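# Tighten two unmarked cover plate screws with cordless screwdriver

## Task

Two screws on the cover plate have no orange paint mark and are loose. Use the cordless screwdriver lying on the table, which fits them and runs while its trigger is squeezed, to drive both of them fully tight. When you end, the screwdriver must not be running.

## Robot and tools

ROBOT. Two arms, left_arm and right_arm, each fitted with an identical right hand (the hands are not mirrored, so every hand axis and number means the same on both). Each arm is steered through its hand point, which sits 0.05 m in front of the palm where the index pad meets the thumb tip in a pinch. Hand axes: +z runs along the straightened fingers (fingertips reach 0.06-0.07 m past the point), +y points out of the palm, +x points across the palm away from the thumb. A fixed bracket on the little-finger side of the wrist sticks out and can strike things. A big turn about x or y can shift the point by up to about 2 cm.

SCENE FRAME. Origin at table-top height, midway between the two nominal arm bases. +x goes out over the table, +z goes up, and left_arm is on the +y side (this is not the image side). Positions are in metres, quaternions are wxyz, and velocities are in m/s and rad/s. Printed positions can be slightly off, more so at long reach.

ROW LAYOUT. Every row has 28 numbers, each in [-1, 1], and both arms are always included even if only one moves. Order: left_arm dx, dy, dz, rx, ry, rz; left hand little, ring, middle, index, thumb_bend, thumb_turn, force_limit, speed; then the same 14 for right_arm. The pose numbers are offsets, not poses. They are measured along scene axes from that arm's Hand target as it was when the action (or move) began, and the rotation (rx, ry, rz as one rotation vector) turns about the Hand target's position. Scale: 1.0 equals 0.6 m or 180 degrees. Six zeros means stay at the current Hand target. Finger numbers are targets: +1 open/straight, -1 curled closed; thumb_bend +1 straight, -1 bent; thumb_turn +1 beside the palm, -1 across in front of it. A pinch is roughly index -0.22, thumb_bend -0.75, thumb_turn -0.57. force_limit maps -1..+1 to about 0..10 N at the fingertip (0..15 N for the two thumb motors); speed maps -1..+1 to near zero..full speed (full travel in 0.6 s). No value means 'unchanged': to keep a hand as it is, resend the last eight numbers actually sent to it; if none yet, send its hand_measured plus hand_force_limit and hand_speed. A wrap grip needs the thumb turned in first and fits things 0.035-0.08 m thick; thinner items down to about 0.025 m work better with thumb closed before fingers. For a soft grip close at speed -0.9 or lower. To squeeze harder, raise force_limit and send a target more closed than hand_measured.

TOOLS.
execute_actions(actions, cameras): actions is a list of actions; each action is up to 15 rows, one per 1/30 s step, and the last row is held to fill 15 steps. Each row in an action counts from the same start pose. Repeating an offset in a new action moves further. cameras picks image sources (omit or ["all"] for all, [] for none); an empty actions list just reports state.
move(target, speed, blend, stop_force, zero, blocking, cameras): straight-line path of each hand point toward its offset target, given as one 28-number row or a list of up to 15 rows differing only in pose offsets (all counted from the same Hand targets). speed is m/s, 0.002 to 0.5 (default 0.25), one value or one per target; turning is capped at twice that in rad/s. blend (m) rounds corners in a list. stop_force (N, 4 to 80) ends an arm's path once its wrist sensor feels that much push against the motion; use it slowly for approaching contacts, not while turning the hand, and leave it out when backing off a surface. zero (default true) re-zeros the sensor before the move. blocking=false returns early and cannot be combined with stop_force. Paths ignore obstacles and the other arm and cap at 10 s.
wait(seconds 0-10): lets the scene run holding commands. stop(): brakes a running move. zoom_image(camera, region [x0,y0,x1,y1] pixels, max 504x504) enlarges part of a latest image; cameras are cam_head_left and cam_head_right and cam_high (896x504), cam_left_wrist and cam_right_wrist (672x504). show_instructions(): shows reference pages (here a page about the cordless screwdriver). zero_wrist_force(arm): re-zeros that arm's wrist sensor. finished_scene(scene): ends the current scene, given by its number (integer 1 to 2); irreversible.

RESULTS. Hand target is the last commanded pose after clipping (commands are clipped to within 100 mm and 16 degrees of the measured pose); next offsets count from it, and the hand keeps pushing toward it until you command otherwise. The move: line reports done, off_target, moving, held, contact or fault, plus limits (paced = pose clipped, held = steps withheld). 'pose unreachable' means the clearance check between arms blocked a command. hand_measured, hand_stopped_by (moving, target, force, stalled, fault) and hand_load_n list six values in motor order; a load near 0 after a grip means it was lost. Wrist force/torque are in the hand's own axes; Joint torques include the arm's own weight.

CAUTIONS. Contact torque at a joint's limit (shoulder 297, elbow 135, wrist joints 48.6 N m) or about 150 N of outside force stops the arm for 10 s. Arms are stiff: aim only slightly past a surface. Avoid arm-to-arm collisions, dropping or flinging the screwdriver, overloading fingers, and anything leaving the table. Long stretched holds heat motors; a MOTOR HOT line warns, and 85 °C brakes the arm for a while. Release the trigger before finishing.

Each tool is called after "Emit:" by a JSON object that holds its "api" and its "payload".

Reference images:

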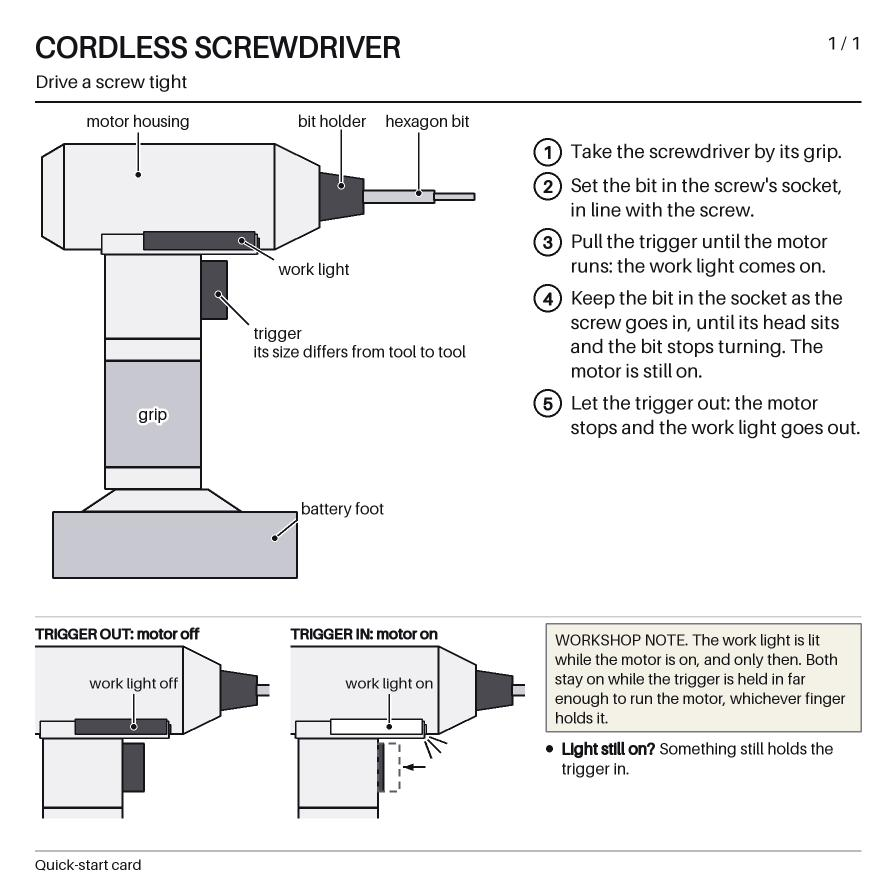

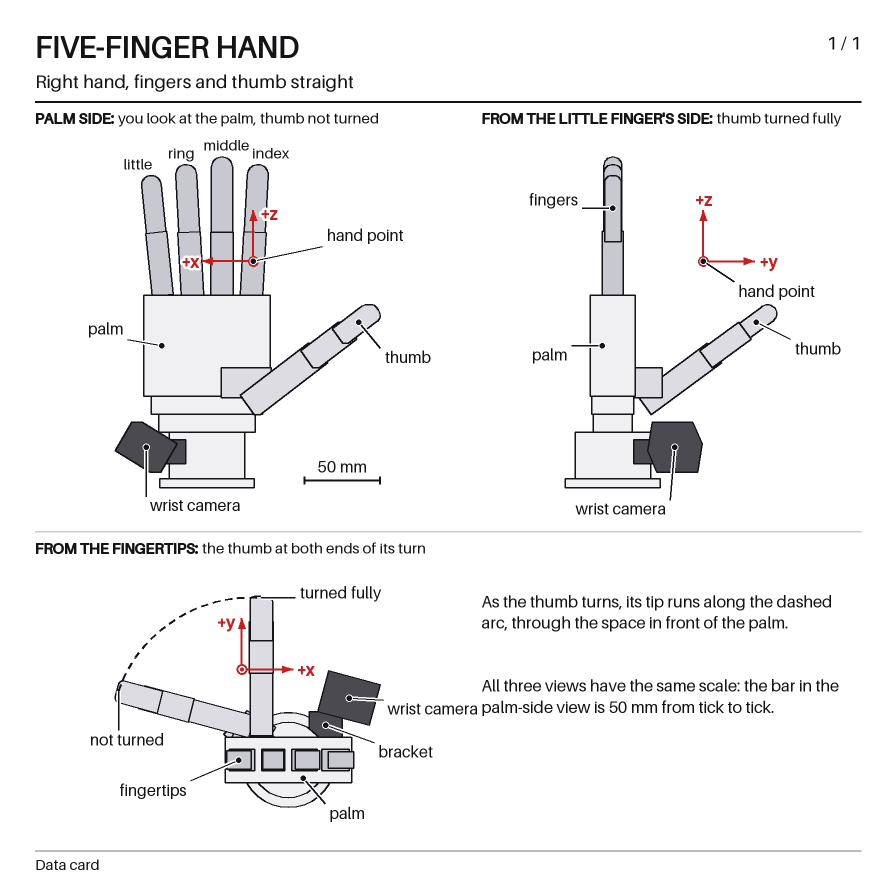

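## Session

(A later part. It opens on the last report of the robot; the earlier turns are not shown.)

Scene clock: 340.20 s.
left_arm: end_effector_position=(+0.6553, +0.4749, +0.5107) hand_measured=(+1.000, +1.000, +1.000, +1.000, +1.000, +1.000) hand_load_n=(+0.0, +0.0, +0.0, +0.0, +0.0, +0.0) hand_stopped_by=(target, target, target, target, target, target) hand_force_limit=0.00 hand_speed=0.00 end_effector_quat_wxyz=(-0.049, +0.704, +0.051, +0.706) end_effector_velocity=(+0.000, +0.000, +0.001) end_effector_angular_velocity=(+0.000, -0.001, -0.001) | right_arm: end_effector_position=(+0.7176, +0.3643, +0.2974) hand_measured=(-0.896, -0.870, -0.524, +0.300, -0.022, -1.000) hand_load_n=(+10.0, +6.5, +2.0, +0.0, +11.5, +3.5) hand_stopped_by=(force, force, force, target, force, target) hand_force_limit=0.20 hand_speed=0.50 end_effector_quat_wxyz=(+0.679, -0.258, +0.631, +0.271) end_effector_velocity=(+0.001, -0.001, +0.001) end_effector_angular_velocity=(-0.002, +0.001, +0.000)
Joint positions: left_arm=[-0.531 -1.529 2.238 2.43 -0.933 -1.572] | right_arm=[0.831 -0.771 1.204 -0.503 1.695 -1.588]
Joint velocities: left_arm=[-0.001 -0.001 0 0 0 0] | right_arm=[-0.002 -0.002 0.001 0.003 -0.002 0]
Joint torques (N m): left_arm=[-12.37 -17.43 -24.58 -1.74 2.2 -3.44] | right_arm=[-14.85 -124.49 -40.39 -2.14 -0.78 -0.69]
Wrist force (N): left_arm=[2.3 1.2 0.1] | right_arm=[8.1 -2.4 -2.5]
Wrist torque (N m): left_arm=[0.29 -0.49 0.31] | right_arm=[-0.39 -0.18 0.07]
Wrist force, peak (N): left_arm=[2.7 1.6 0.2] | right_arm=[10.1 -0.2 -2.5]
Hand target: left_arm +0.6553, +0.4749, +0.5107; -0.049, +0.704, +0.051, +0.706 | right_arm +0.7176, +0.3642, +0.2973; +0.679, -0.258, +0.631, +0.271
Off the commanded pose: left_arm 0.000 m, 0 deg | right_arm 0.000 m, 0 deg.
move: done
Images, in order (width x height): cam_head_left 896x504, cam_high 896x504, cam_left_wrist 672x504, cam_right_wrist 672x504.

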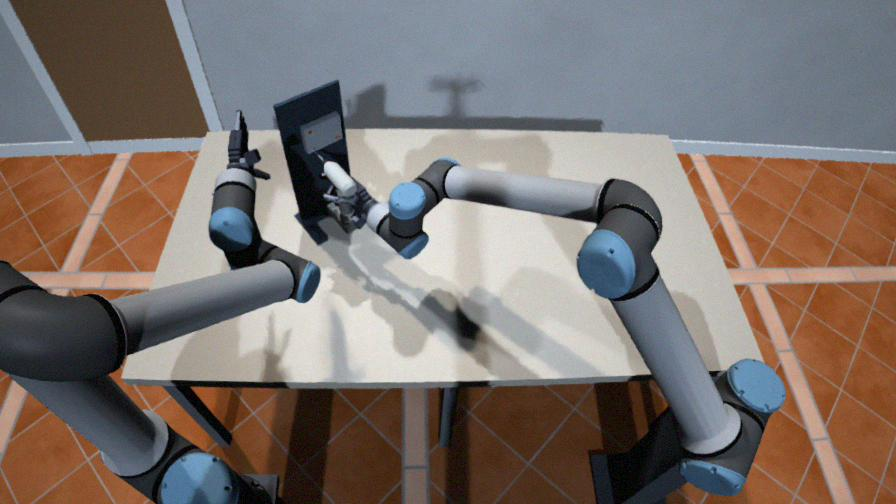

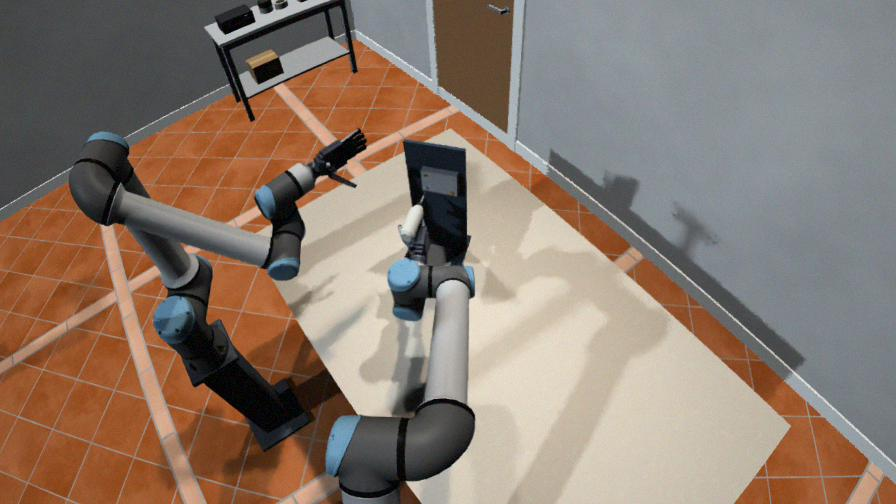

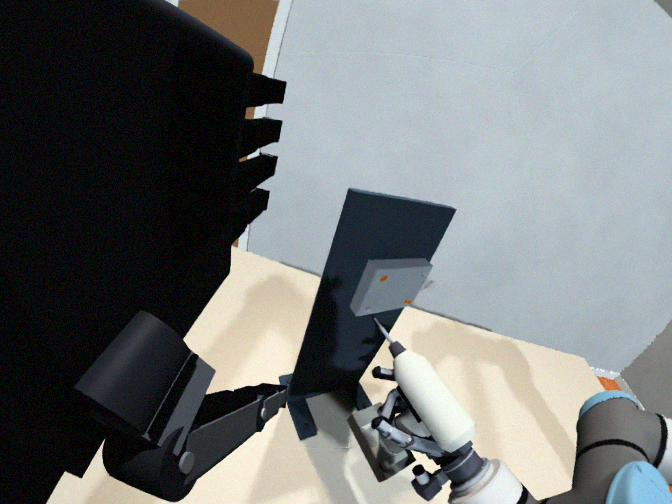

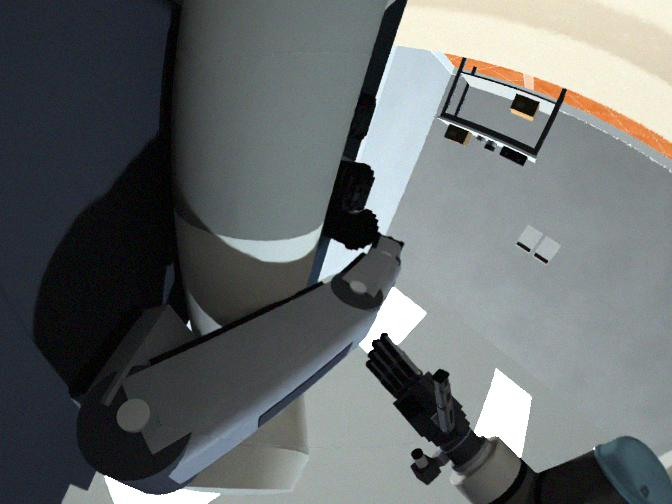

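Emit:
{"api": "move", "payload": {"target": [0,0,0,0,0,0,1,1,1,1,1,1,0,0,0.01089,0.01384,0.00307,0,0,0,-1,-1,-0.95,0.3,-0.85,-1,0.2,0.5], "speed": 0.05, "cameras": ["cam_left_wrist","cam_high"]}}

Emit:
{"api": "zoom_image", "payload": {"camera": "cam_left_wrist", "region": [358, 298, 378, 318]}}

Emit:
{"api": "zoom_image", "payload": {"camera": "cam_high", "region": [415, 175, 445, 200]}}

Scene clock: 341.27 s.
left_arm: end_effector_position=(+0.6553, +0.4749, +0.5107) hand_measured=(+1.000, +1.000, +1.000, +1.000, +1.000, +1.000) hand_load_n=(+0.0, +0.0, +0.0, +0.0, +0.0, +0.0) hand_stopped_by=(target, target, target, target, target, target) hand_force_limit=0.00 hand_speed=0.00 end_effector_quat_wxyz=(-0.049, +0.704, +0.051, +0.706) end_effector_velocity=(+0.000, +0.000, +0.000) end_effector_angular_velocity=(+0.001, +0.000, -0.001) | right_arm: end_effector_position=(+0.7243, +0.3725, +0.2990) hand_measured=(-0.896, -0.870, -0.524, +0.300, -0.022, -1.000) hand_load_n=(+10.0, +6.5, +2.5, +0.0, +11.5, +4.0) hand_stopped_by=(force, force, force, target, force, target) hand_force_limit=0.20 hand_speed=0.50 end_effector_quat_wxyz=(+0.679, -0.258, +0.632, +0.271) end_effector_velocity=(-0.001, -0.001, -0.001) end_effector_angular_velocity=(-0.001, +0.001, +0.000)
Joint positions: left_arm=[-0.531 -1.529 2.238 2.43 -0.933 -1.572] | right_arm=[0.831 -0.756 1.171 -0.486 1.695 -1.588]
Joint velocities: left_arm=[0 0 0 0 -0.001 0.002] | right_arm=[0 -0.002 0.004 -0.001 0 0]
Joint torques (N m): left_arm=[-11.91 -16.58 -27.63 -0.26 2.51 -3.47] | right_arm=[13.06 -130.78 -39.84 -7.19 1.44 0.88]
Wrist force (N): left_arm=[2.4 1.2 -0.2] | right_arm=[8.6 -1.8 -2.9]
Wrist torque (N m): left_arm=[0.30 -0.50 0.31] | right_arm=[-0.29 -0.22 0.10]
Wrist force, peak (N): left_arm=[2.7 1.7 -0.2] | right_arm=[8.6 -1.8 -2.9]
Hand target: left_arm +0.6553, +0.4749, +0.5107; -0.049, +0.704, +0.051, +0.706 | right_arm +0.7242, +0.3725, +0.2991; +0.679, -0.258, +0.631, +0.271
Off the commanded pose: left_arm 0.000 m, 0 deg | right_arm 0.000 m, 0 deg.
move: done
Images, in order (width x height): cam_high 896x504, cam_left_wrist 672x504.

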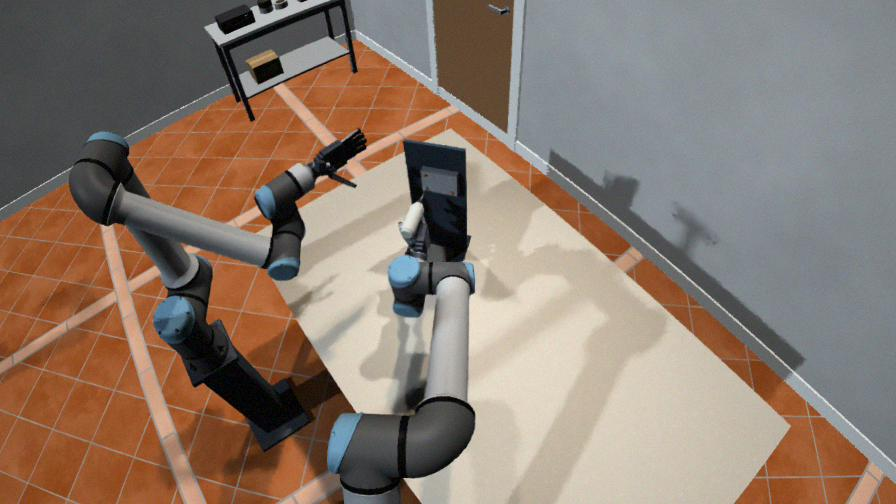

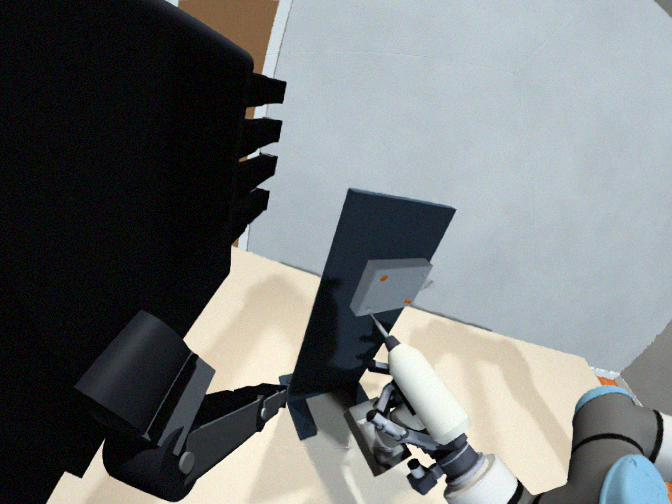

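Scaled by 25.200 from the camera's 672x504 image, which has a finer 960x720 frame.

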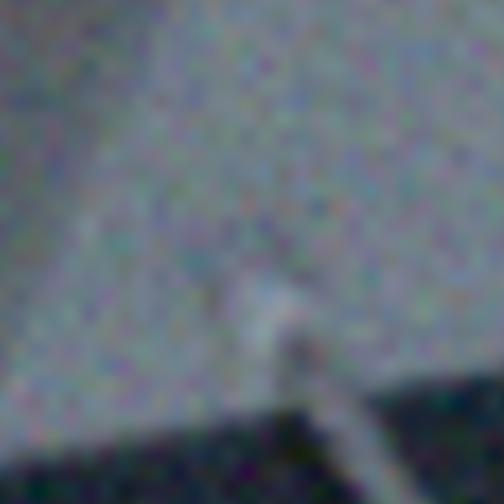

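Scaled by 16.800.

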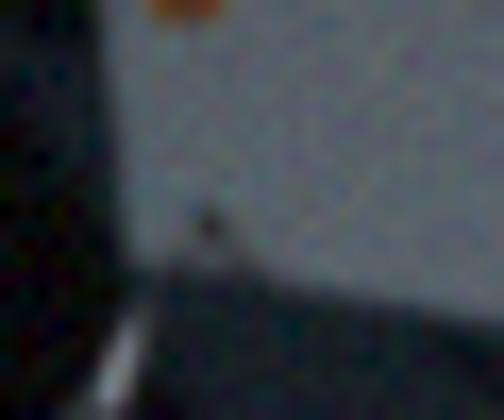

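Emit:
{"api": "move", "payload": {"target": [0,0,0,0,0,0,1,1,1,1,1,1,0,0,0.0206,0.0141,-0.00095,0,0,0,-1,-1,-0.95,0.3,-0.85,-1,0.2,0.5], "speed": 0.006, "stop_force": 4, "cameras": ["cam_left_wrist","cam_high"]}}

Emit:
{"api": "zoom_image", "payload": {"camera": "cam_left_wrist", "region": [358, 298, 378, 318]}}

Emit:
{"api": "zoom_image", "payload": {"camera": "cam_high", "region": [415, 175, 445, 200]}}

Scene clock: 343.07 s.
left_arm: end_effector_position=(+0.6553, +0.4749, +0.5107) hand_measured=(+1.000, +1.000, +1.000, +1.000, +1.000, +1.000) hand_load_n=(+0.0, +0.0, +0.0, +0.0, +0.0, +0.0) hand_stopped_by=(target, target, target, target, target, target) hand_force_limit=0.00 hand_speed=0.00 end_effector_quat_wxyz=(-0.049, +0.704, +0.051, +0.706) end_effector_velocity=(+0.000, +0.000, +0.000) end_effector_angular_velocity=(+0.000, +0.000, +0.000) | right_arm: end_effector_position=(+0.7267, +0.3742, +0.2990) hand_measured=(-0.896, -0.870, -0.524, +0.300, -0.022, -1.000) hand_load_n=(+10.0, +6.0, +2.5, +0.0, +12.0, +3.5) hand_stopped_by=(force, force, force, target, force, target) hand_force_limit=0.20 hand_speed=0.50 end_effector_quat_wxyz=(+0.679, -0.258, +0.631, +0.271) end_effector_velocity=(+0.000, +0.000, +0.000) end_effector_angular_velocity=(+0.000, +0.000, +0.000)
Joint positions: left_arm=[-0.531 -1.529 2.238 2.43 -0.933 -1.572] | right_arm=[0.83 -0.751 1.164 -0.482 1.694 -1.588]
Joint velocities: left_arm=[0 0 0 0 0.001 0] | right_arm=[0 0 0 0 0 0]
Joint torques (N m): left_arm=[-10 -15.32 -30.87 1.01 2.6 -2.52] | right_arm=[12.23 -128.19 -41.52 -6.75 1.44 0.82]
Wrist force (N): left_arm=[2.6 1.3 0.1] | right_arm=[8.4 -1.9 -3.8]
Wrist torque (N m): left_arm=[0.29 -0.54 0.33] | right_arm=[-0.32 -0.20 0.08]
Wrist force, peak (N): left_arm=[3.0 1.3 0.0] | right_arm=[9.2 -1.1 -11.8]
Hand target: left_arm +0.6553, +0.4749, +0.5107; -0.049, +0.704, +0.051, +0.706 | right_arm +0.7266, +0.3742, +0.2990; +0.679, -0.258, +0.631, +0.271
Off the commanded pose: left_arm 0.000 m, 0 deg | right_arm 0.012 m, 0 deg.
move: contact (right_arm)
Images, in order (width x height): cam_high 896x504, cam_left_wrist 672x504.

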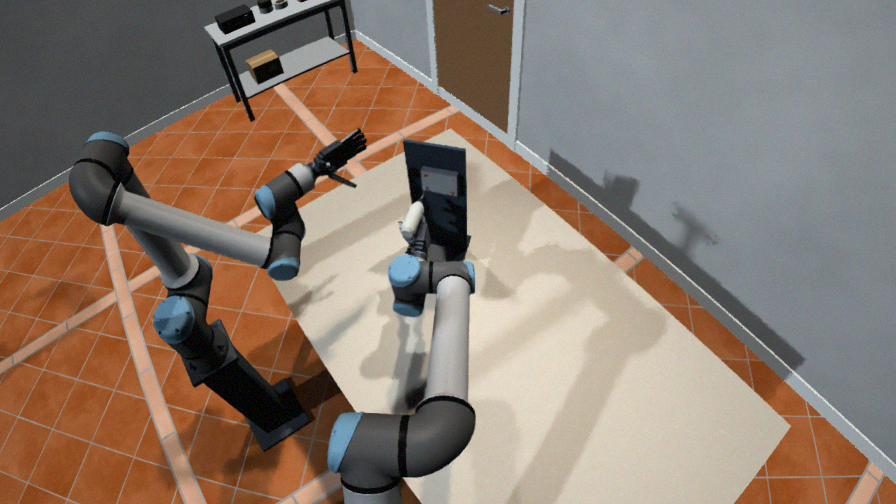

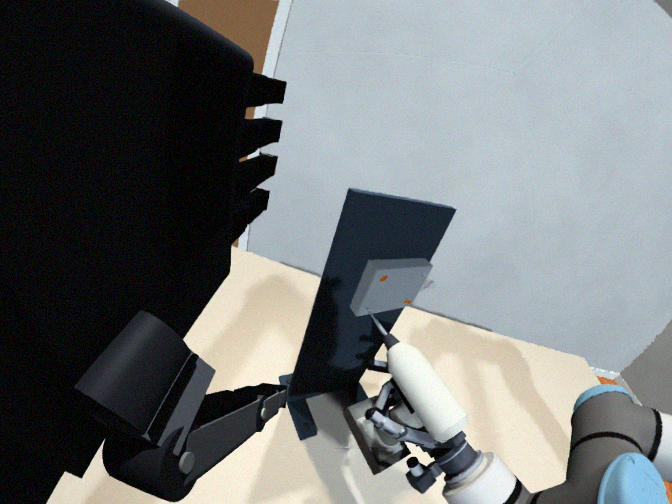

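Scaled by 25.200 from the camera's 672x504 image, which has a finer 960x720 frame.

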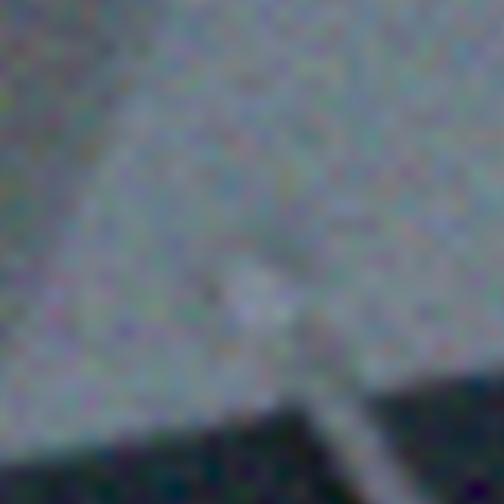

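Scaled by 16.800.

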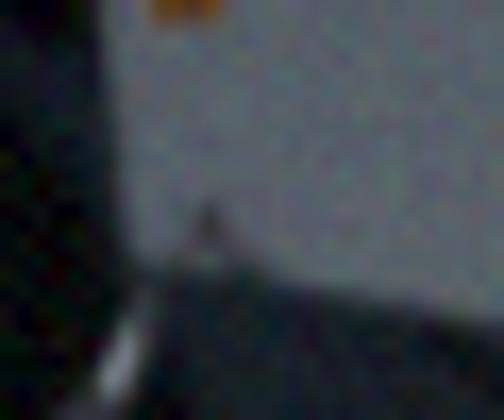

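Emit:
{"api": "move", "payload": {"target": [[0,0,0,0,0,0,1,1,1,1,1,1,0,0,-0.0041,-0.00283,0.0002,0,0,0,-1,-1,-0.95,0.3,-0.85,-1,0.2,0.5],[0,0,0,0,0,0,1,1,1,1,1,1,0,0,-0.00627,0.00060,0.00365,0,0,0,-1,-1,-0.95,0.3,-0.85,-1,0.2,0.5]], "speed": 0.03, "cameras": []}}

Emit:
{"api": "move", "payload": {"target": [0,0,0,0,0,0,1,1,1,1,1,1,0,0,0.0165,0.0113,-0.00076,0,0,0,-1,-1,-0.95,0.3,-0.85,-1,0.2,0.5], "speed": 0.006, "stop_force": 4, "cameras": ["cam_left_wrist"]}}

Emit:
{"api": "zoom_image", "payload": {"camera": "cam_left_wrist", "region": [358, 298, 378, 318]}}

Scene clock: 344.10 s.
left_arm: end_effector_position=(+0.6553, +0.4749, +0.5107) hand_measured=(+1.000, +1.000, +1.000, +1.000, +1.000, +1.000) hand_load_n=(+0.0, -0.5, +0.5, +0.0, +0.0, +0.0) hand_stopped_by=(target, target, target, target, target, target) hand_force_limit=0.00 hand_speed=0.00 end_effector_quat_wxyz=(-0.049, +0.704, +0.051, +0.706) end_effector_velocity=(+0.000, -0.001, +0.000) end_effector_angular_velocity=(+0.001, +0.000, +0.000) | right_arm: end_effector_position=(+0.7228, +0.3747, +0.3014) hand_measured=(-0.896, -0.870, -0.524, +0.300, -0.022, -1.000) hand_load_n=(+10.0, +6.5, +2.0, +0.0, +11.5, +3.5) hand_stopped_by=(force, force, force, target, force, target) hand_force_limit=0.20 hand_speed=0.50 end_effector_quat_wxyz=(+0.679, -0.258, +0.631, +0.271) end_effector_velocity=(+0.000, +0.000, +0.000) end_effector_angular_velocity=(+0.000, +0.000, +0.000)
Joint positions: left_arm=[-0.531 -1.529 2.238 2.43 -0.933 -1.572] | right_arm=[0.834 -0.755 1.167 -0.481 1.698 -1.588]
Joint velocities: left_arm=[-0.001 0.001 0 -0.001 0.001 0.001] | right_arm=[0 -0.001 0.001 -0.001 0 0]
Joint torques (N m): left_arm=[-12.53 -17.02 -35.91 1.12 2.55 -2.18] | right_arm=[-0.17 -109.5 -42.56 -4.56 0.57 -2.12]
Wrist force (N): left_arm=[2.6 1.4 0.0] | right_arm=[8.1 -1.6 -2.4]
Wrist torque (N m): left_arm=[0.31 -0.53 0.33] | right_arm=[-0.29 -0.16 0.09]
Wrist force, peak (N): left_arm=[2.9 1.7 0.1] | right_arm=[8.4 -1.8 -3.8]
Hand target: left_arm +0.6553, +0.4749, +0.5107; -0.049, +0.704, +0.051, +0.706 | right_arm +0.7228, +0.3746, +0.3012; +0.679, -0.258, +0.631, +0.271
Off the commanded pose: left_arm 0.000 m, 0 deg | right_arm 0.000 m, 0 deg.
move: done
No camera images: "cameras" was empty.

Scene clock: 346.70 s.
left_arm: end_effector_position=(+0.6553, +0.4749, +0.5107) hand_measured=(+1.000, +1.000, +1.000, +1.000, +1.000, +1.000) hand_load_n=(+0.0, +0.0, +0.0, +0.0, +0.0, +0.0) hand_stopped_by=(target, target, target, target, target, target) hand_force_limit=0.00 hand_speed=0.00 end_effector_quat_wxyz=(-0.049, +0.704, +0.051, +0.706) end_effector_velocity=(+0.000, +0.000, +0.000) end_effector_angular_velocity=(+0.001, +0.000, +0.000) | right_arm: end_effector_position=(+0.7307, +0.3799, +0.3009) hand_measured=(-0.896, -0.870, -0.524, +0.300, -0.022, -1.000) hand_load_n=(+11.0, +6.5, +2.5, +0.0, +11.5, +3.0) hand_stopped_by=(force, force, force, target, force, target) hand_force_limit=0.20 hand_speed=0.50 end_effector_quat_wxyz=(+0.679, -0.258, +0.631, +0.271) end_effector_velocity=(+0.000, +0.000, +0.000) end_effector_angular_velocity=(+0.000, +0.000, +0.000)
Joint positions: left_arm=[-0.531 -1.529 2.238 2.43 -0.933 -1.572] | right_arm=[0.831 -0.741 1.141 -0.47 1.695 -1.588]
Joint velocities: left_arm=[0 0 0 0 0 0.001] | right_arm=[0 0 0 0.001 0 0]
Joint torques (N m): left_arm=[-10 -18.77 -41.94 0.62 2.26 -1.78] | right_arm=[5.21 -128.18 -41.3 -6.64 2.38 1.59]
Wrist force (N): left_arm=[2.7 1.4 0.0] | right_arm=[7.3 0.2 -4.4]
Wrist torque (N m): left_arm=[0.31 -0.55 0.34] | right_arm=[-0.36 -0.30 -0.01]
Wrist force, peak (N): left_arm=[2.8 1.6 0.1] | right_arm=[8.5 0.6 -11.2]
Hand target: left_arm +0.6553, +0.4749, +0.5107; -0.049, +0.704, +0.051, +0.706 | right_arm +0.7306, +0.3799, +0.3009; +0.679, -0.258, +0.631, +0.271
Off the commanded pose: left_arm 0.000 m, 0 deg | right_arm 0.003 m, 0 deg.
move: contact (right_arm)
Images, in order (width x height): cam_left_wrist 672x504.

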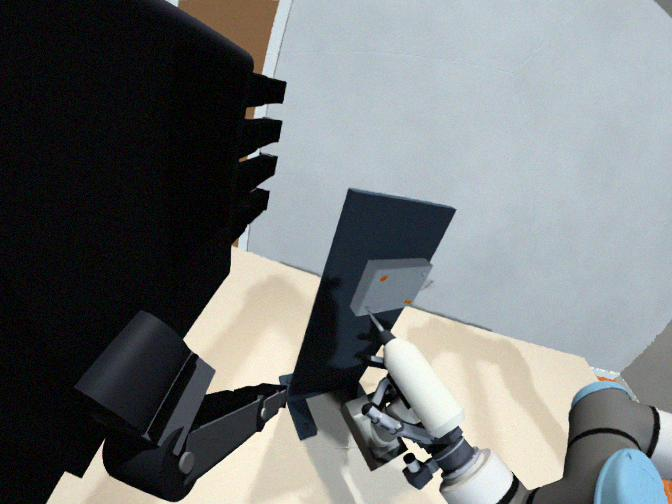

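Scaled by 25.200 from the camera's 672x504 image, which has a finer 960x720 frame.

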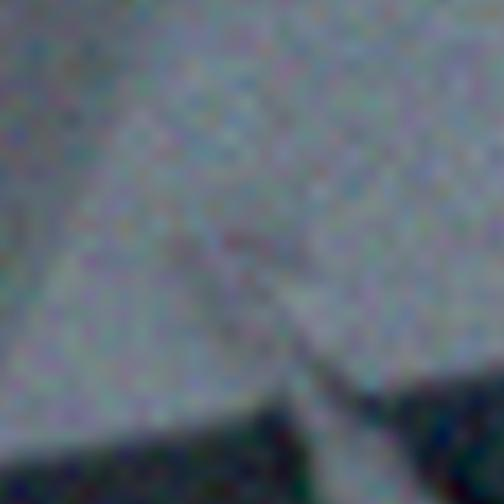

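Emit:
{"api": "move", "payload": {"target": [[0,0,0,0,0,0,1,1,1,1,1,1,0,0,-0.0034,-0.00236,0.0002,0,0,0,-1,-1,-0.95,0.3,-0.85,-1,0.2,0.5],[0,0,0,0,0,0,1,1,1,1,1,1,0,0,-0.00623,0.0015,-0.0034,0,0,0,-1,-1,-0.95,0.3,-0.85,-1,0.2,0.5]], "speed": 0.03, "cameras": []}}

Emit:
{"api": "move", "payload": {"target": [0,0,0,0,0,0,1,1,1,1,1,1,0,0,0.00943,-0.01367,0.0015,0,0,0,-1,-1,-0.95,0.3,-0.85,-1,0.2,0.5], "speed": 0.006, "stop_force": 4, "cameras": ["cam_left_wrist"]}}

Emit:
{"api": "zoom_image", "payload": {"camera": "cam_left_wrist", "region": [358, 298, 378, 318]}}

Scene clock: 348.07 s.
left_arm: end_effector_position=(+0.6553, +0.4749, +0.5107) hand_measured=(+1.000, +1.000, +1.000, +1.000, +1.000, +1.000) hand_load_n=(+0.0, +0.0, +0.0, +0.0, +0.0, +0.0) hand_stopped_by=(target, target, target, target, target, target) hand_force_limit=0.00 hand_speed=0.00 end_effector_quat_wxyz=(-0.049, +0.704, +0.051, +0.706) end_effector_velocity=(+0.000, +0.000, +0.000) end_effector_angular_velocity=(-0.002, -0.001, +0.000) | right_arm: end_effector_position=(+0.7268, +0.3809, +0.2988) hand_measured=(-0.896, -0.870, -0.524, +0.300, -0.022, -1.000) hand_load_n=(+11.0, +7.0, +2.5, +0.0, +11.0, +3.5) hand_stopped_by=(force, force, force, target, force, target) hand_force_limit=0.20 hand_speed=0.50 end_effector_quat_wxyz=(+0.679, -0.258, +0.631, +0.271) end_effector_velocity=(+0.000, +0.000, +0.001) end_effector_angular_velocity=(+0.001, -0.001, +0.000)
Joint positions: left_arm=[-0.531 -1.529 2.238 2.43 -0.933 -1.572] | right_arm=[0.835 -0.741 1.145 -0.474 1.698 -1.588]
Joint velocities: left_arm=[-0.001 -0.001 0 0 0 -0.002] | right_arm=[0 -0.001 0 -0.001 0 0]
Joint torques (N m): left_arm=[-10.36 -18.89 -44.83 0.4 2.18 -1.27] | right_arm=[-1.37 -123.28 -48.9 -6.54 0.48 -1.97]
Wrist force (N): left_arm=[2.2 1.3 0.0] | right_arm=[8.2 -1.8 -2.7]
Wrist torque (N m): left_arm=[0.30 -0.48 0.30] | right_arm=[-0.31 -0.18 0.08]
Wrist force, peak (N): left_arm=[2.7 1.6 -0.1] | right_arm=[8.4 -1.6 -2.9]
Hand target: left_arm +0.6553, +0.4749, +0.5107; -0.049, +0.704, +0.051, +0.706 | right_arm +0.7269, +0.3808, +0.2988; +0.679, -0.258, +0.631, +0.271
Off the commanded pose: left_arm 0.000 m, 0 deg | right_arm 0.000 m, 0 deg.
move: done
No camera images: "cameras" was empty.

Scene clock: 350.37 s.
left_arm: end_effector_position=(+0.6553, +0.4749, +0.5107) hand_measured=(+1.000, +1.000, +1.000, +1.000, +1.000, +1.000) hand_load_n=(+0.0, +0.0, +0.0, +0.0, +0.0, +0.0) hand_stopped_by=(target, target, target, target, target, target) hand_force_limit=0.00 hand_speed=0.00 end_effector_quat_wxyz=(-0.049, +0.704, +0.051, +0.706) end_effector_velocity=(+0.000, +0.000, +0.000) end_effector_angular_velocity=(+0.000, +0.000, -0.001) | right_arm: end_effector_position=(+0.7326, +0.3726, +0.2997) hand_measured=(-0.896, -0.870, -0.524, +0.300, -0.022, -1.000) hand_load_n=(+5.5, +4.0, +3.0, +0.0, +11.5, +2.5) hand_stopped_by=(force, force, force, target, force, target) hand_force_limit=0.20 hand_speed=0.50 end_effector_quat_wxyz=(+0.679, -0.258, +0.631, +0.271) end_effector_velocity=(+0.000, +0.000, -0.001) end_effector_angular_velocity=(+0.000, +0.000, +0.000)
Joint positions: left_arm=[-0.531 -1.529 2.238 2.43 -0.933 -1.572] | right_arm=[0.825 -0.749 1.159 -0.479 1.689 -1.588]
Joint velocities: left_arm=[-0.001 0 0 0 0 0] | right_arm=[0 0.001 0 -0.002 0 0]
Joint torques (N m): left_arm=[-9.25 -19.24 -44.9 0.65 1.93 -1.26] | right_arm=[1.97 -116.37 -51.23 -5.21 1.15 1.99]
Wrist force (N): left_arm=[2.7 1.6 0.2] | right_arm=[8.6 -0.7 -2.4]
Wrist torque (N m): left_arm=[0.34 -0.55 0.34] | right_arm=[-0.40 -0.24 0.08]
Wrist force, peak (N): left_arm=[2.8 1.6 0.1] | right_arm=[8.5 -1.9 -2.4]
Hand target: left_arm +0.6553, +0.4749, +0.5107; -0.049, +0.704, +0.051, +0.706 | right_arm +0.7325, +0.3726, +0.2997; +0.679, -0.258, +0.631, +0.271
Off the commanded pose: left_arm 0.000 m, 0 deg | right_arm 0.000 m, 0 deg.
move: done
Images, in order (width x height): cam_left_wrist 672x504.

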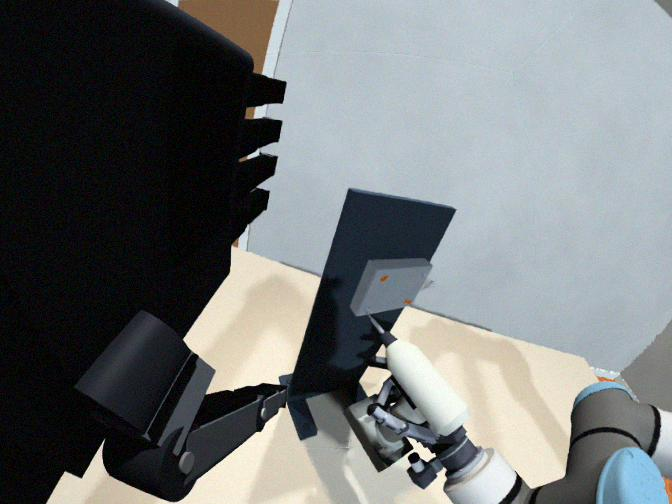

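Scaled by 25.200 from the camera's 672x504 image, which has a finer 960x720 frame.

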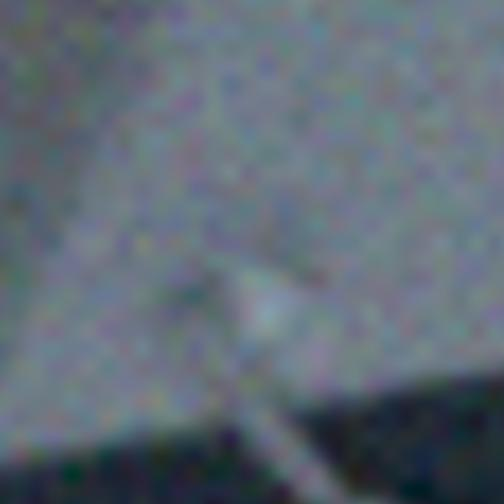

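Emit:
{"api": "move", "payload": {"target": [0,0,0,0,0,0,1,1,1,1,1,1,0,0,-0.00943,0.01367,-0.0015,0,0,0,-1,-1,-0.95,0.3,-0.85,-1,0.2,0.5], "speed": 0.03, "cameras": ["cam_left_wrist"]}}

Emit:
{"api": "zoom_image", "payload": {"camera": "cam_left_wrist", "region": [358, 298, 378, 318]}}

Emit:
{"api": "zoom_image", "payload": {"camera": "cam_left_wrist", "region": [340, 280, 500, 400]}}

Scene clock: 351.30 s.
left_arm: end_effector_position=(+0.6553, +0.4749, +0.5107) hand_measured=(+1.000, +1.000, +1.000, +1.000, +1.000, +1.000) hand_load_n=(+0.0, +0.0, +0.0, +0.0, +0.0, +0.0) hand_stopped_by=(target, target, target, target, target, target) hand_force_limit=0.00 hand_speed=0.00 end_effector_quat_wxyz=(-0.049, +0.704, +0.051, +0.706) end_effector_velocity=(+0.000, -0.001, +0.000) end_effector_angular_velocity=(+0.001, +0.000, -0.001) | right_arm: end_effector_position=(+0.7267, +0.3810, +0.2988) hand_measured=(-0.896, -0.870, -0.524, +0.300, -0.022, -1.000) hand_load_n=(+5.5, +4.0, +2.5, +0.0, +11.0, +2.5) hand_stopped_by=(force, force, force, target, force, target) hand_force_limit=0.20 hand_speed=0.50 end_effector_quat_wxyz=(+0.679, -0.258, +0.631, +0.271) end_effector_velocity=(+0.000, +0.000, -0.002) end_effector_angular_velocity=(-0.002, +0.001, +0.001)
Joint positions: left_arm=[-0.531 -1.529 2.238 2.43 -0.933 -1.572] | right_arm=[0.835 -0.741 1.145 -0.474 1.698 -1.588]
Joint velocities: left_arm=[-0.001 0 0 -0.001 0 0.002] | right_arm=[0 0 0.001 0 -0.001 0]
Joint torques (N m): left_arm=[-9.61 -19.69 -44.68 -0.06 2.29 -0.67] | right_arm=[-12.22 -125.08 -41.77 -3.55 -0.05 -1.79]
Wrist force (N): left_arm=[3.0 1.4 -0.1] | right_arm=[8.2 -1.6 -2.6]
Wrist torque (N m): left_arm=[0.32 -0.59 0.35] | right_arm=[-0.28 -0.19 0.09]
Wrist force, peak (N): left_arm=[3.0 1.4 -0.1] | right_arm=[8.5 -2.2 -2.6]
Hand target: left_arm +0.6553, +0.4749, +0.5107; -0.049, +0.704, +0.051, +0.706 | right_arm +0.7269, +0.3808, +0.2988; +0.679, -0.258, +0.631, +0.271
Off the commanded pose: left_arm 0.000 m, 0 deg | right_arm 0.000 m, 0 deg.
move: done
Images, in order (width x height): cam_left_wrist 672x504.

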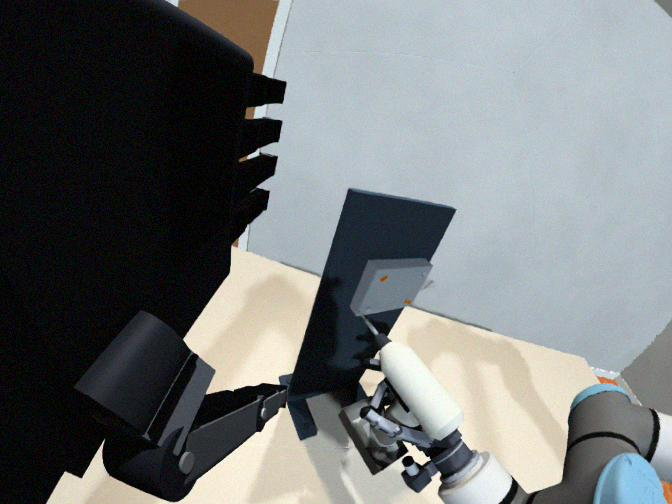

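Scaled by 25.200 from the camera's 672x504 image, which has a finer 960x720 frame.

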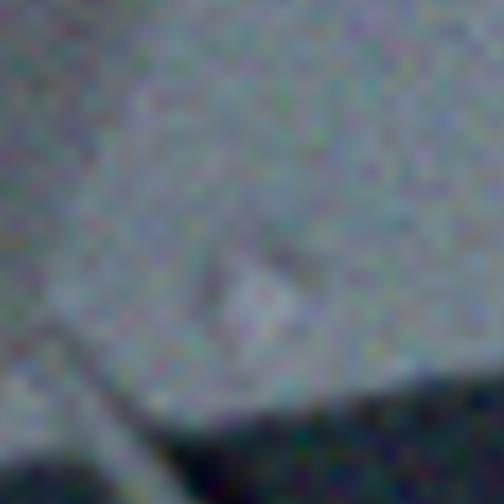

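Scaled by 3.150 from the camera's 672x504 image, which has a finer 960x720 frame.

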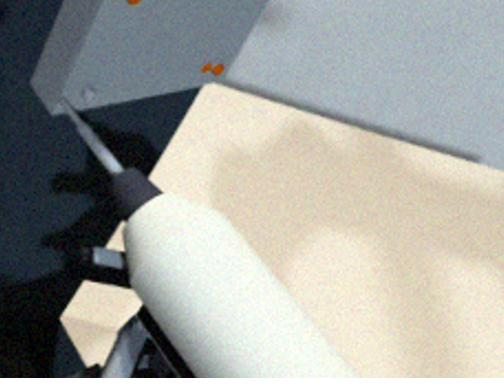

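Emit:
{"api": "move", "payload": {"target": [0,0,0,0,0,0,1,1,1,1,1,1,0,0,-0.0206,-0.0141,0.00095,0,0,0,-1,-1,-0.95,0.3,-0.85,-1,0.2,0.5], "speed": 0.05, "cameras": []}}

Emit:
{"api": "move", "payload": {"target": [0,0,0,0,0,0,1,1,1,1,1,1,0,0,0,0,0,0,0,0,-0.98,-0.98,-0.93,0.3,-0.87,-1,0.6,-0.5], "cameras": ["cam_left_wrist"]}}

Emit:
{"api": "zoom_image", "payload": {"camera": "cam_left_wrist", "region": [340, 280, 500, 400]}}

Scene clock: 352.40 s.
left_arm: end_effector_position=(+0.6553, +0.4749, +0.5107) hand_measured=(+1.000, +1.000, +1.000, +1.000, +1.000, +1.000) hand_load_n=(+0.0, +0.0, +0.0, -0.5, +0.0, +0.0) hand_stopped_by=(target, target, target, target, target, target) hand_force_limit=0.00 hand_speed=0.00 end_effector_quat_wxyz=(-0.049, +0.704, +0.051, +0.706) end_effector_velocity=(+0.000, +0.001, -0.001) end_effector_angular_velocity=(+0.002, +0.001, +0.001) | right_arm: end_effector_position=(+0.7144, +0.3723, +0.2995) hand_measured=(-0.896, -0.870, -0.524, +0.300, -0.022, -1.000) hand_load_n=(+5.5, +4.0, +3.0, +0.0, +11.0, +2.5) hand_stopped_by=(force, force, force, target, force, target) hand_force_limit=0.20 hand_speed=0.50 end_effector_quat_wxyz=(+0.679, -0.258, +0.631, +0.271) end_effector_velocity=(+0.001, +0.001, +0.003) end_effector_angular_velocity=(+0.002, -0.001, +0.000)
Joint positions: left_arm=[-0.531 -1.529 2.238 2.43 -0.933 -1.572] | right_arm=[0.839 -0.764 1.186 -0.493 1.703 -1.589]
Joint velocities: left_arm=[0.001 0.001 0 0 0 0.001] | right_arm=[0 0 -0.005 0.003 0 0]
Joint torques (N m): left_arm=[-8.93 -18.19 -43.17 -0.44 1.6 -0.66] | right_arm=[-0.07 -109.6 -53.44 -2.23 0.37 -2.04]
Wrist force (N): left_arm=[2.5 1.4 0.0] | right_arm=[8.4 -1.8 -2.4]
Wrist torque (N m): left_arm=[0.30 -0.52 0.33] | right_arm=[-0.32 -0.21 0.09]
Wrist force, peak (N): left_arm=[2.6 1.6 -0.2] | right_arm=[8.5 -2.0 -2.7]
Hand target: left_arm +0.6553, +0.4749, +0.5107; -0.049, +0.704, +0.051, +0.706 | right_arm +0.7145, +0.3724, +0.2994; +0.679, -0.258, +0.631, +0.271
Off the commanded pose: left_arm 0.000 m, 0 deg | right_arm 0.000 m, 0 deg.
move: done
No camera images: "cameras" was empty.

Scene clock: 353.10 s.
left_arm: end_effector_position=(+0.6553, +0.4749, +0.5107) hand_measured=(+1.000, +1.000, +1.000, +1.000, +1.000, +1.000) hand_load_n=(+0.0, +0.0, +0.0, +0.0, +0.0, +0.0) hand_stopped_by=(target, target, target, target, target, target) hand_force_limit=0.00 hand_speed=0.00 end_effector_quat_wxyz=(-0.049, +0.704, +0.051, +0.706) end_effector_velocity=(+0.000, +0.000, +0.000) end_effector_angular_velocity=(-0.001, +0.000, +0.000) | right_arm: end_effector_position=(+0.7145, +0.3724, +0.2994) hand_measured=(-0.916, -0.888, -0.542, +0.300, -0.024, -1.000) hand_load_n=(+12.5, +10.5, +12.0, +0.0, +12.5, +3.5) hand_stopped_by=(force, force, force, target, force, target) hand_force_limit=0.60 hand_speed=-0.50 end_effector_quat_wxyz=(+0.679, -0.258, +0.631, +0.271) end_effector_velocity=(+0.000, +0.000, +0.000) end_effector_angular_velocity=(-0.001, +0.000, +0.000)
Joint positions: left_arm=[-0.531 -1.529 2.238 2.43 -0.933 -1.572] | right_arm=[0.839 -0.764 1.186 -0.492 1.703 -1.589]
Joint velocities: left_arm=[0 0 0 0 0 -0.001] | right_arm=[0 0 0 0.001 0 0]
Joint torques (N m): left_arm=[-7.61 -21.33 -44.57 -0.06 1.83 -0.06] | right_arm=[-13.64 -107.79 -50.98 -2.32 -0.51 -1.52]
Wrist force (N): left_arm=[2.4 1.7 0.0] | right_arm=[8.1 -1.7 -2.7]
Wrist torque (N m): left_arm=[0.36 -0.51 0.34] | right_arm=[-0.29 -0.17 0.08]
Wrist force, peak (N): left_arm=[2.8 1.4 0.1] | right_arm=[8.4 -2.2 -2.8]
Hand target: left_arm +0.6553, +0.4749, +0.5107; -0.049, +0.704, +0.051, +0.706 | right_arm +0.7145, +0.3724, +0.2994; +0.679, -0.258, +0.631, +0.271
Off the commanded pose: left_arm 0.000 m, 0 deg | right_arm 0.000 m, 0 deg.
move: done
Images, in order (width x height): cam_left_wrist 672x504.

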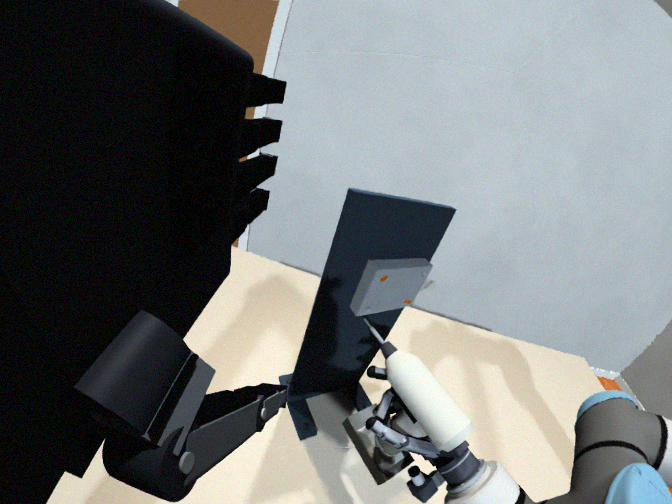

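Scaled by 3.150 from the camera's 672x504 image, which has a finer 960x720 frame.

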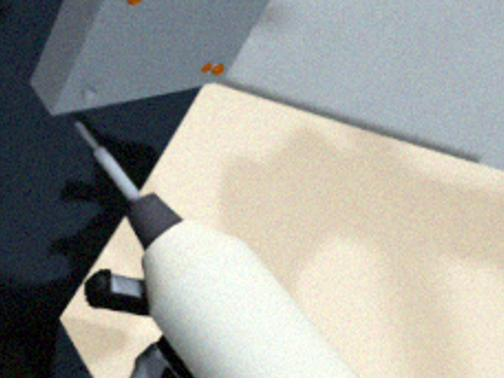

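Emit:
{"api": "move", "payload": {"target": [0,0,0,0,0,0,1,1,1,1,1,1,0,0,0,0,0,0,0,-0.025,-0.98,-0.98,-0.93,0.3,-0.87,-1,0.6,-0.5], "cameras": ["cam_left_wrist","cam_high"]}}

Emit:
{"api": "zoom_image", "payload": {"camera": "cam_left_wrist", "region": [340, 280, 500, 460]}}

Emit:
{"api": "zoom_image", "payload": {"camera": "cam_high", "region": [390, 150, 480, 240]}}

Scene clock: 354.40 s.
left_arm: end_effector_position=(+0.6553, +0.4749, +0.5107) hand_measured=(+1.000, +1.000, +1.000, +1.000, +1.000, +1.000) hand_load_n=(+0.0, +0.0, +0.0, +0.0, +0.0, +0.0) hand_stopped_by=(target, target, target, target, target, target) hand_force_limit=0.00 hand_speed=0.00 end_effector_quat_wxyz=(-0.049, +0.704, +0.051, +0.706) end_effector_velocity=(+0.000, +0.000, +0.000) end_effector_angular_velocity=(+0.000, -0.001, +0.000) | right_arm: end_effector_position=(+0.7144, +0.3725, +0.2994) hand_measured=(-0.916, -0.888, -0.542, +0.300, -0.024, -1.000) hand_load_n=(+12.5, +10.5, +12.0, +0.0, +12.5, +3.5) hand_stopped_by=(force, force, force, target, force, target) hand_force_limit=0.60 hand_speed=-0.50 end_effector_quat_wxyz=(+0.689, -0.233, +0.641, +0.244) end_effector_velocity=(+0.000, +0.000, -0.001) end_effector_angular_velocity=(+0.000, +0.000, +0.003)
Joint positions: left_arm=[-0.531 -1.529 2.238 2.43 -0.933 -1.572] | right_arm=[0.861 -0.759 1.178 -0.49 1.803 -1.596]
Joint velocities: left_arm=[0 0 0 0 0 0] | right_arm=[-0.001 0 0 -0.001 -0.003 0.001]
Joint torques (N m): left_arm=[-5.34 -15.85 -43.87 -0.35 1.67 -0.15] | right_arm=[-15.12 -122.81 -40.95 -3.29 -1.35 0.53]
Wrist force (N): left_arm=[2.2 1.3 0.0] | right_arm=[8.3 -2.0 -2.6]
Wrist torque (N m): left_arm=[0.30 -0.47 0.31] | right_arm=[-0.34 -0.20 0.08]
Wrist force, peak (N): left_arm=[2.7 1.8 0.2] | right_arm=[8.5 -2.0 -2.8]
Hand target: left_arm +0.6553, +0.4749, +0.5107; -0.049, +0.704, +0.051, +0.706 | right_arm +0.7145, +0.3723, +0.2994; +0.689, -0.233, +0.641, +0.244
Off the commanded pose: left_arm 0.000 m, 0 deg | right_arm 0.000 m, 0 deg.
move: done
Images, in order (width x height): cam_high 896x504, cam_left_wrist 672x504.

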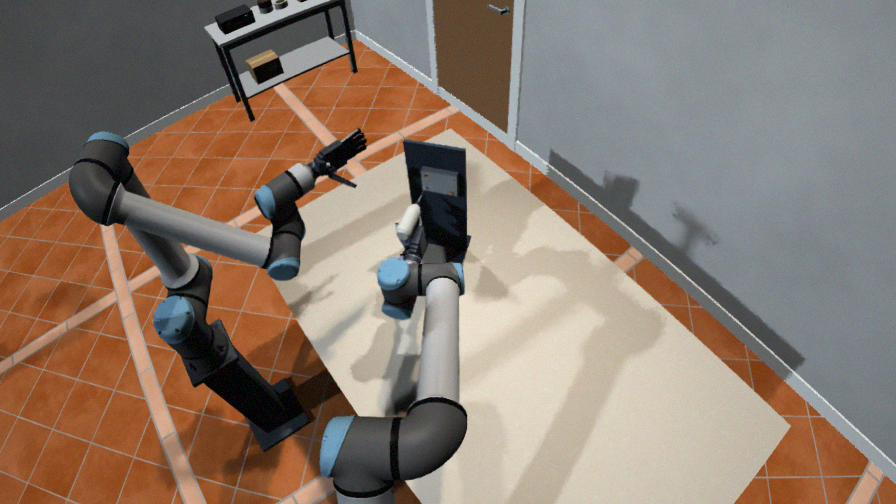

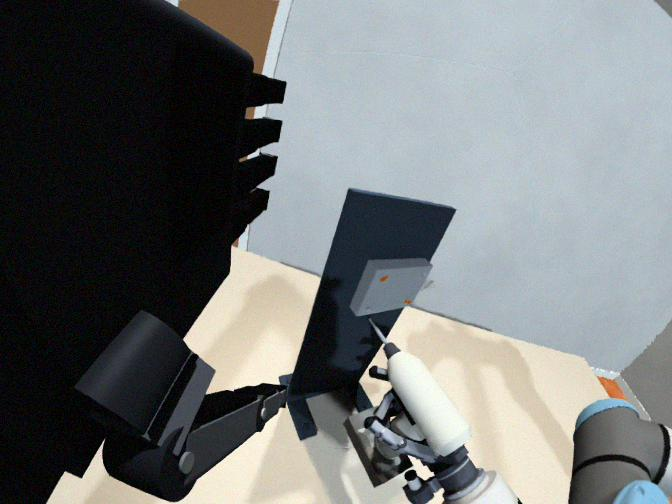

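Scaled by 2.800 from the camera's 672x504 image, which has a finer 960x720 frame.

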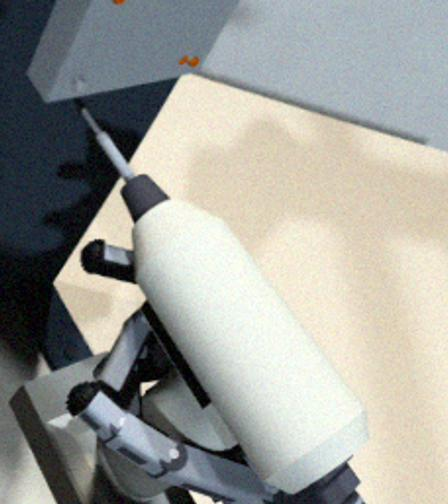

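Scaled by 5.600.

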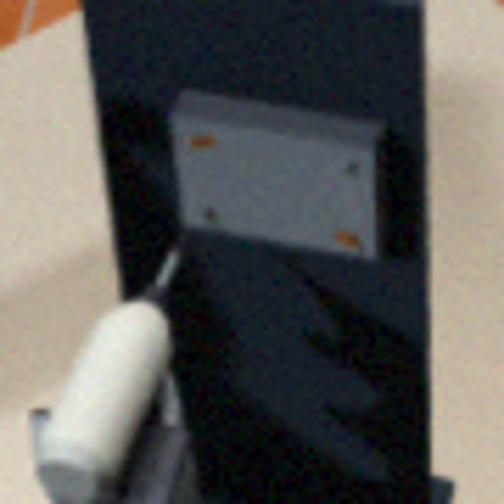

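Emit:
{"api": "zoom_image", "payload": {"camera": "cam_left_wrist", "region": [345, 250, 385, 320]}}

Emit:
{"api": "zoom_image", "payload": {"camera": "cam_left_wrist", "region": [395, 250, 440, 310]}}

Scaled by 7.200 from the camera's 672x504 image, which has a finer 960x720 frame.

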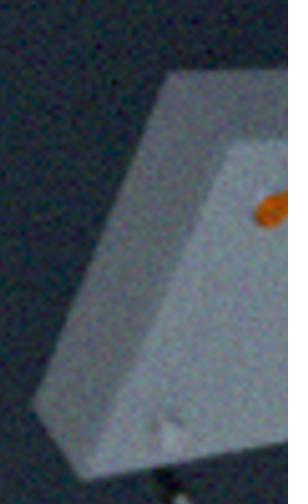

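Scaled by 8.400 from the camera's 672x504 image, which has a finer 960x720 frame.

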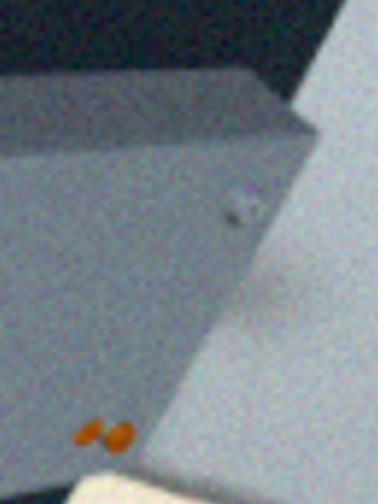

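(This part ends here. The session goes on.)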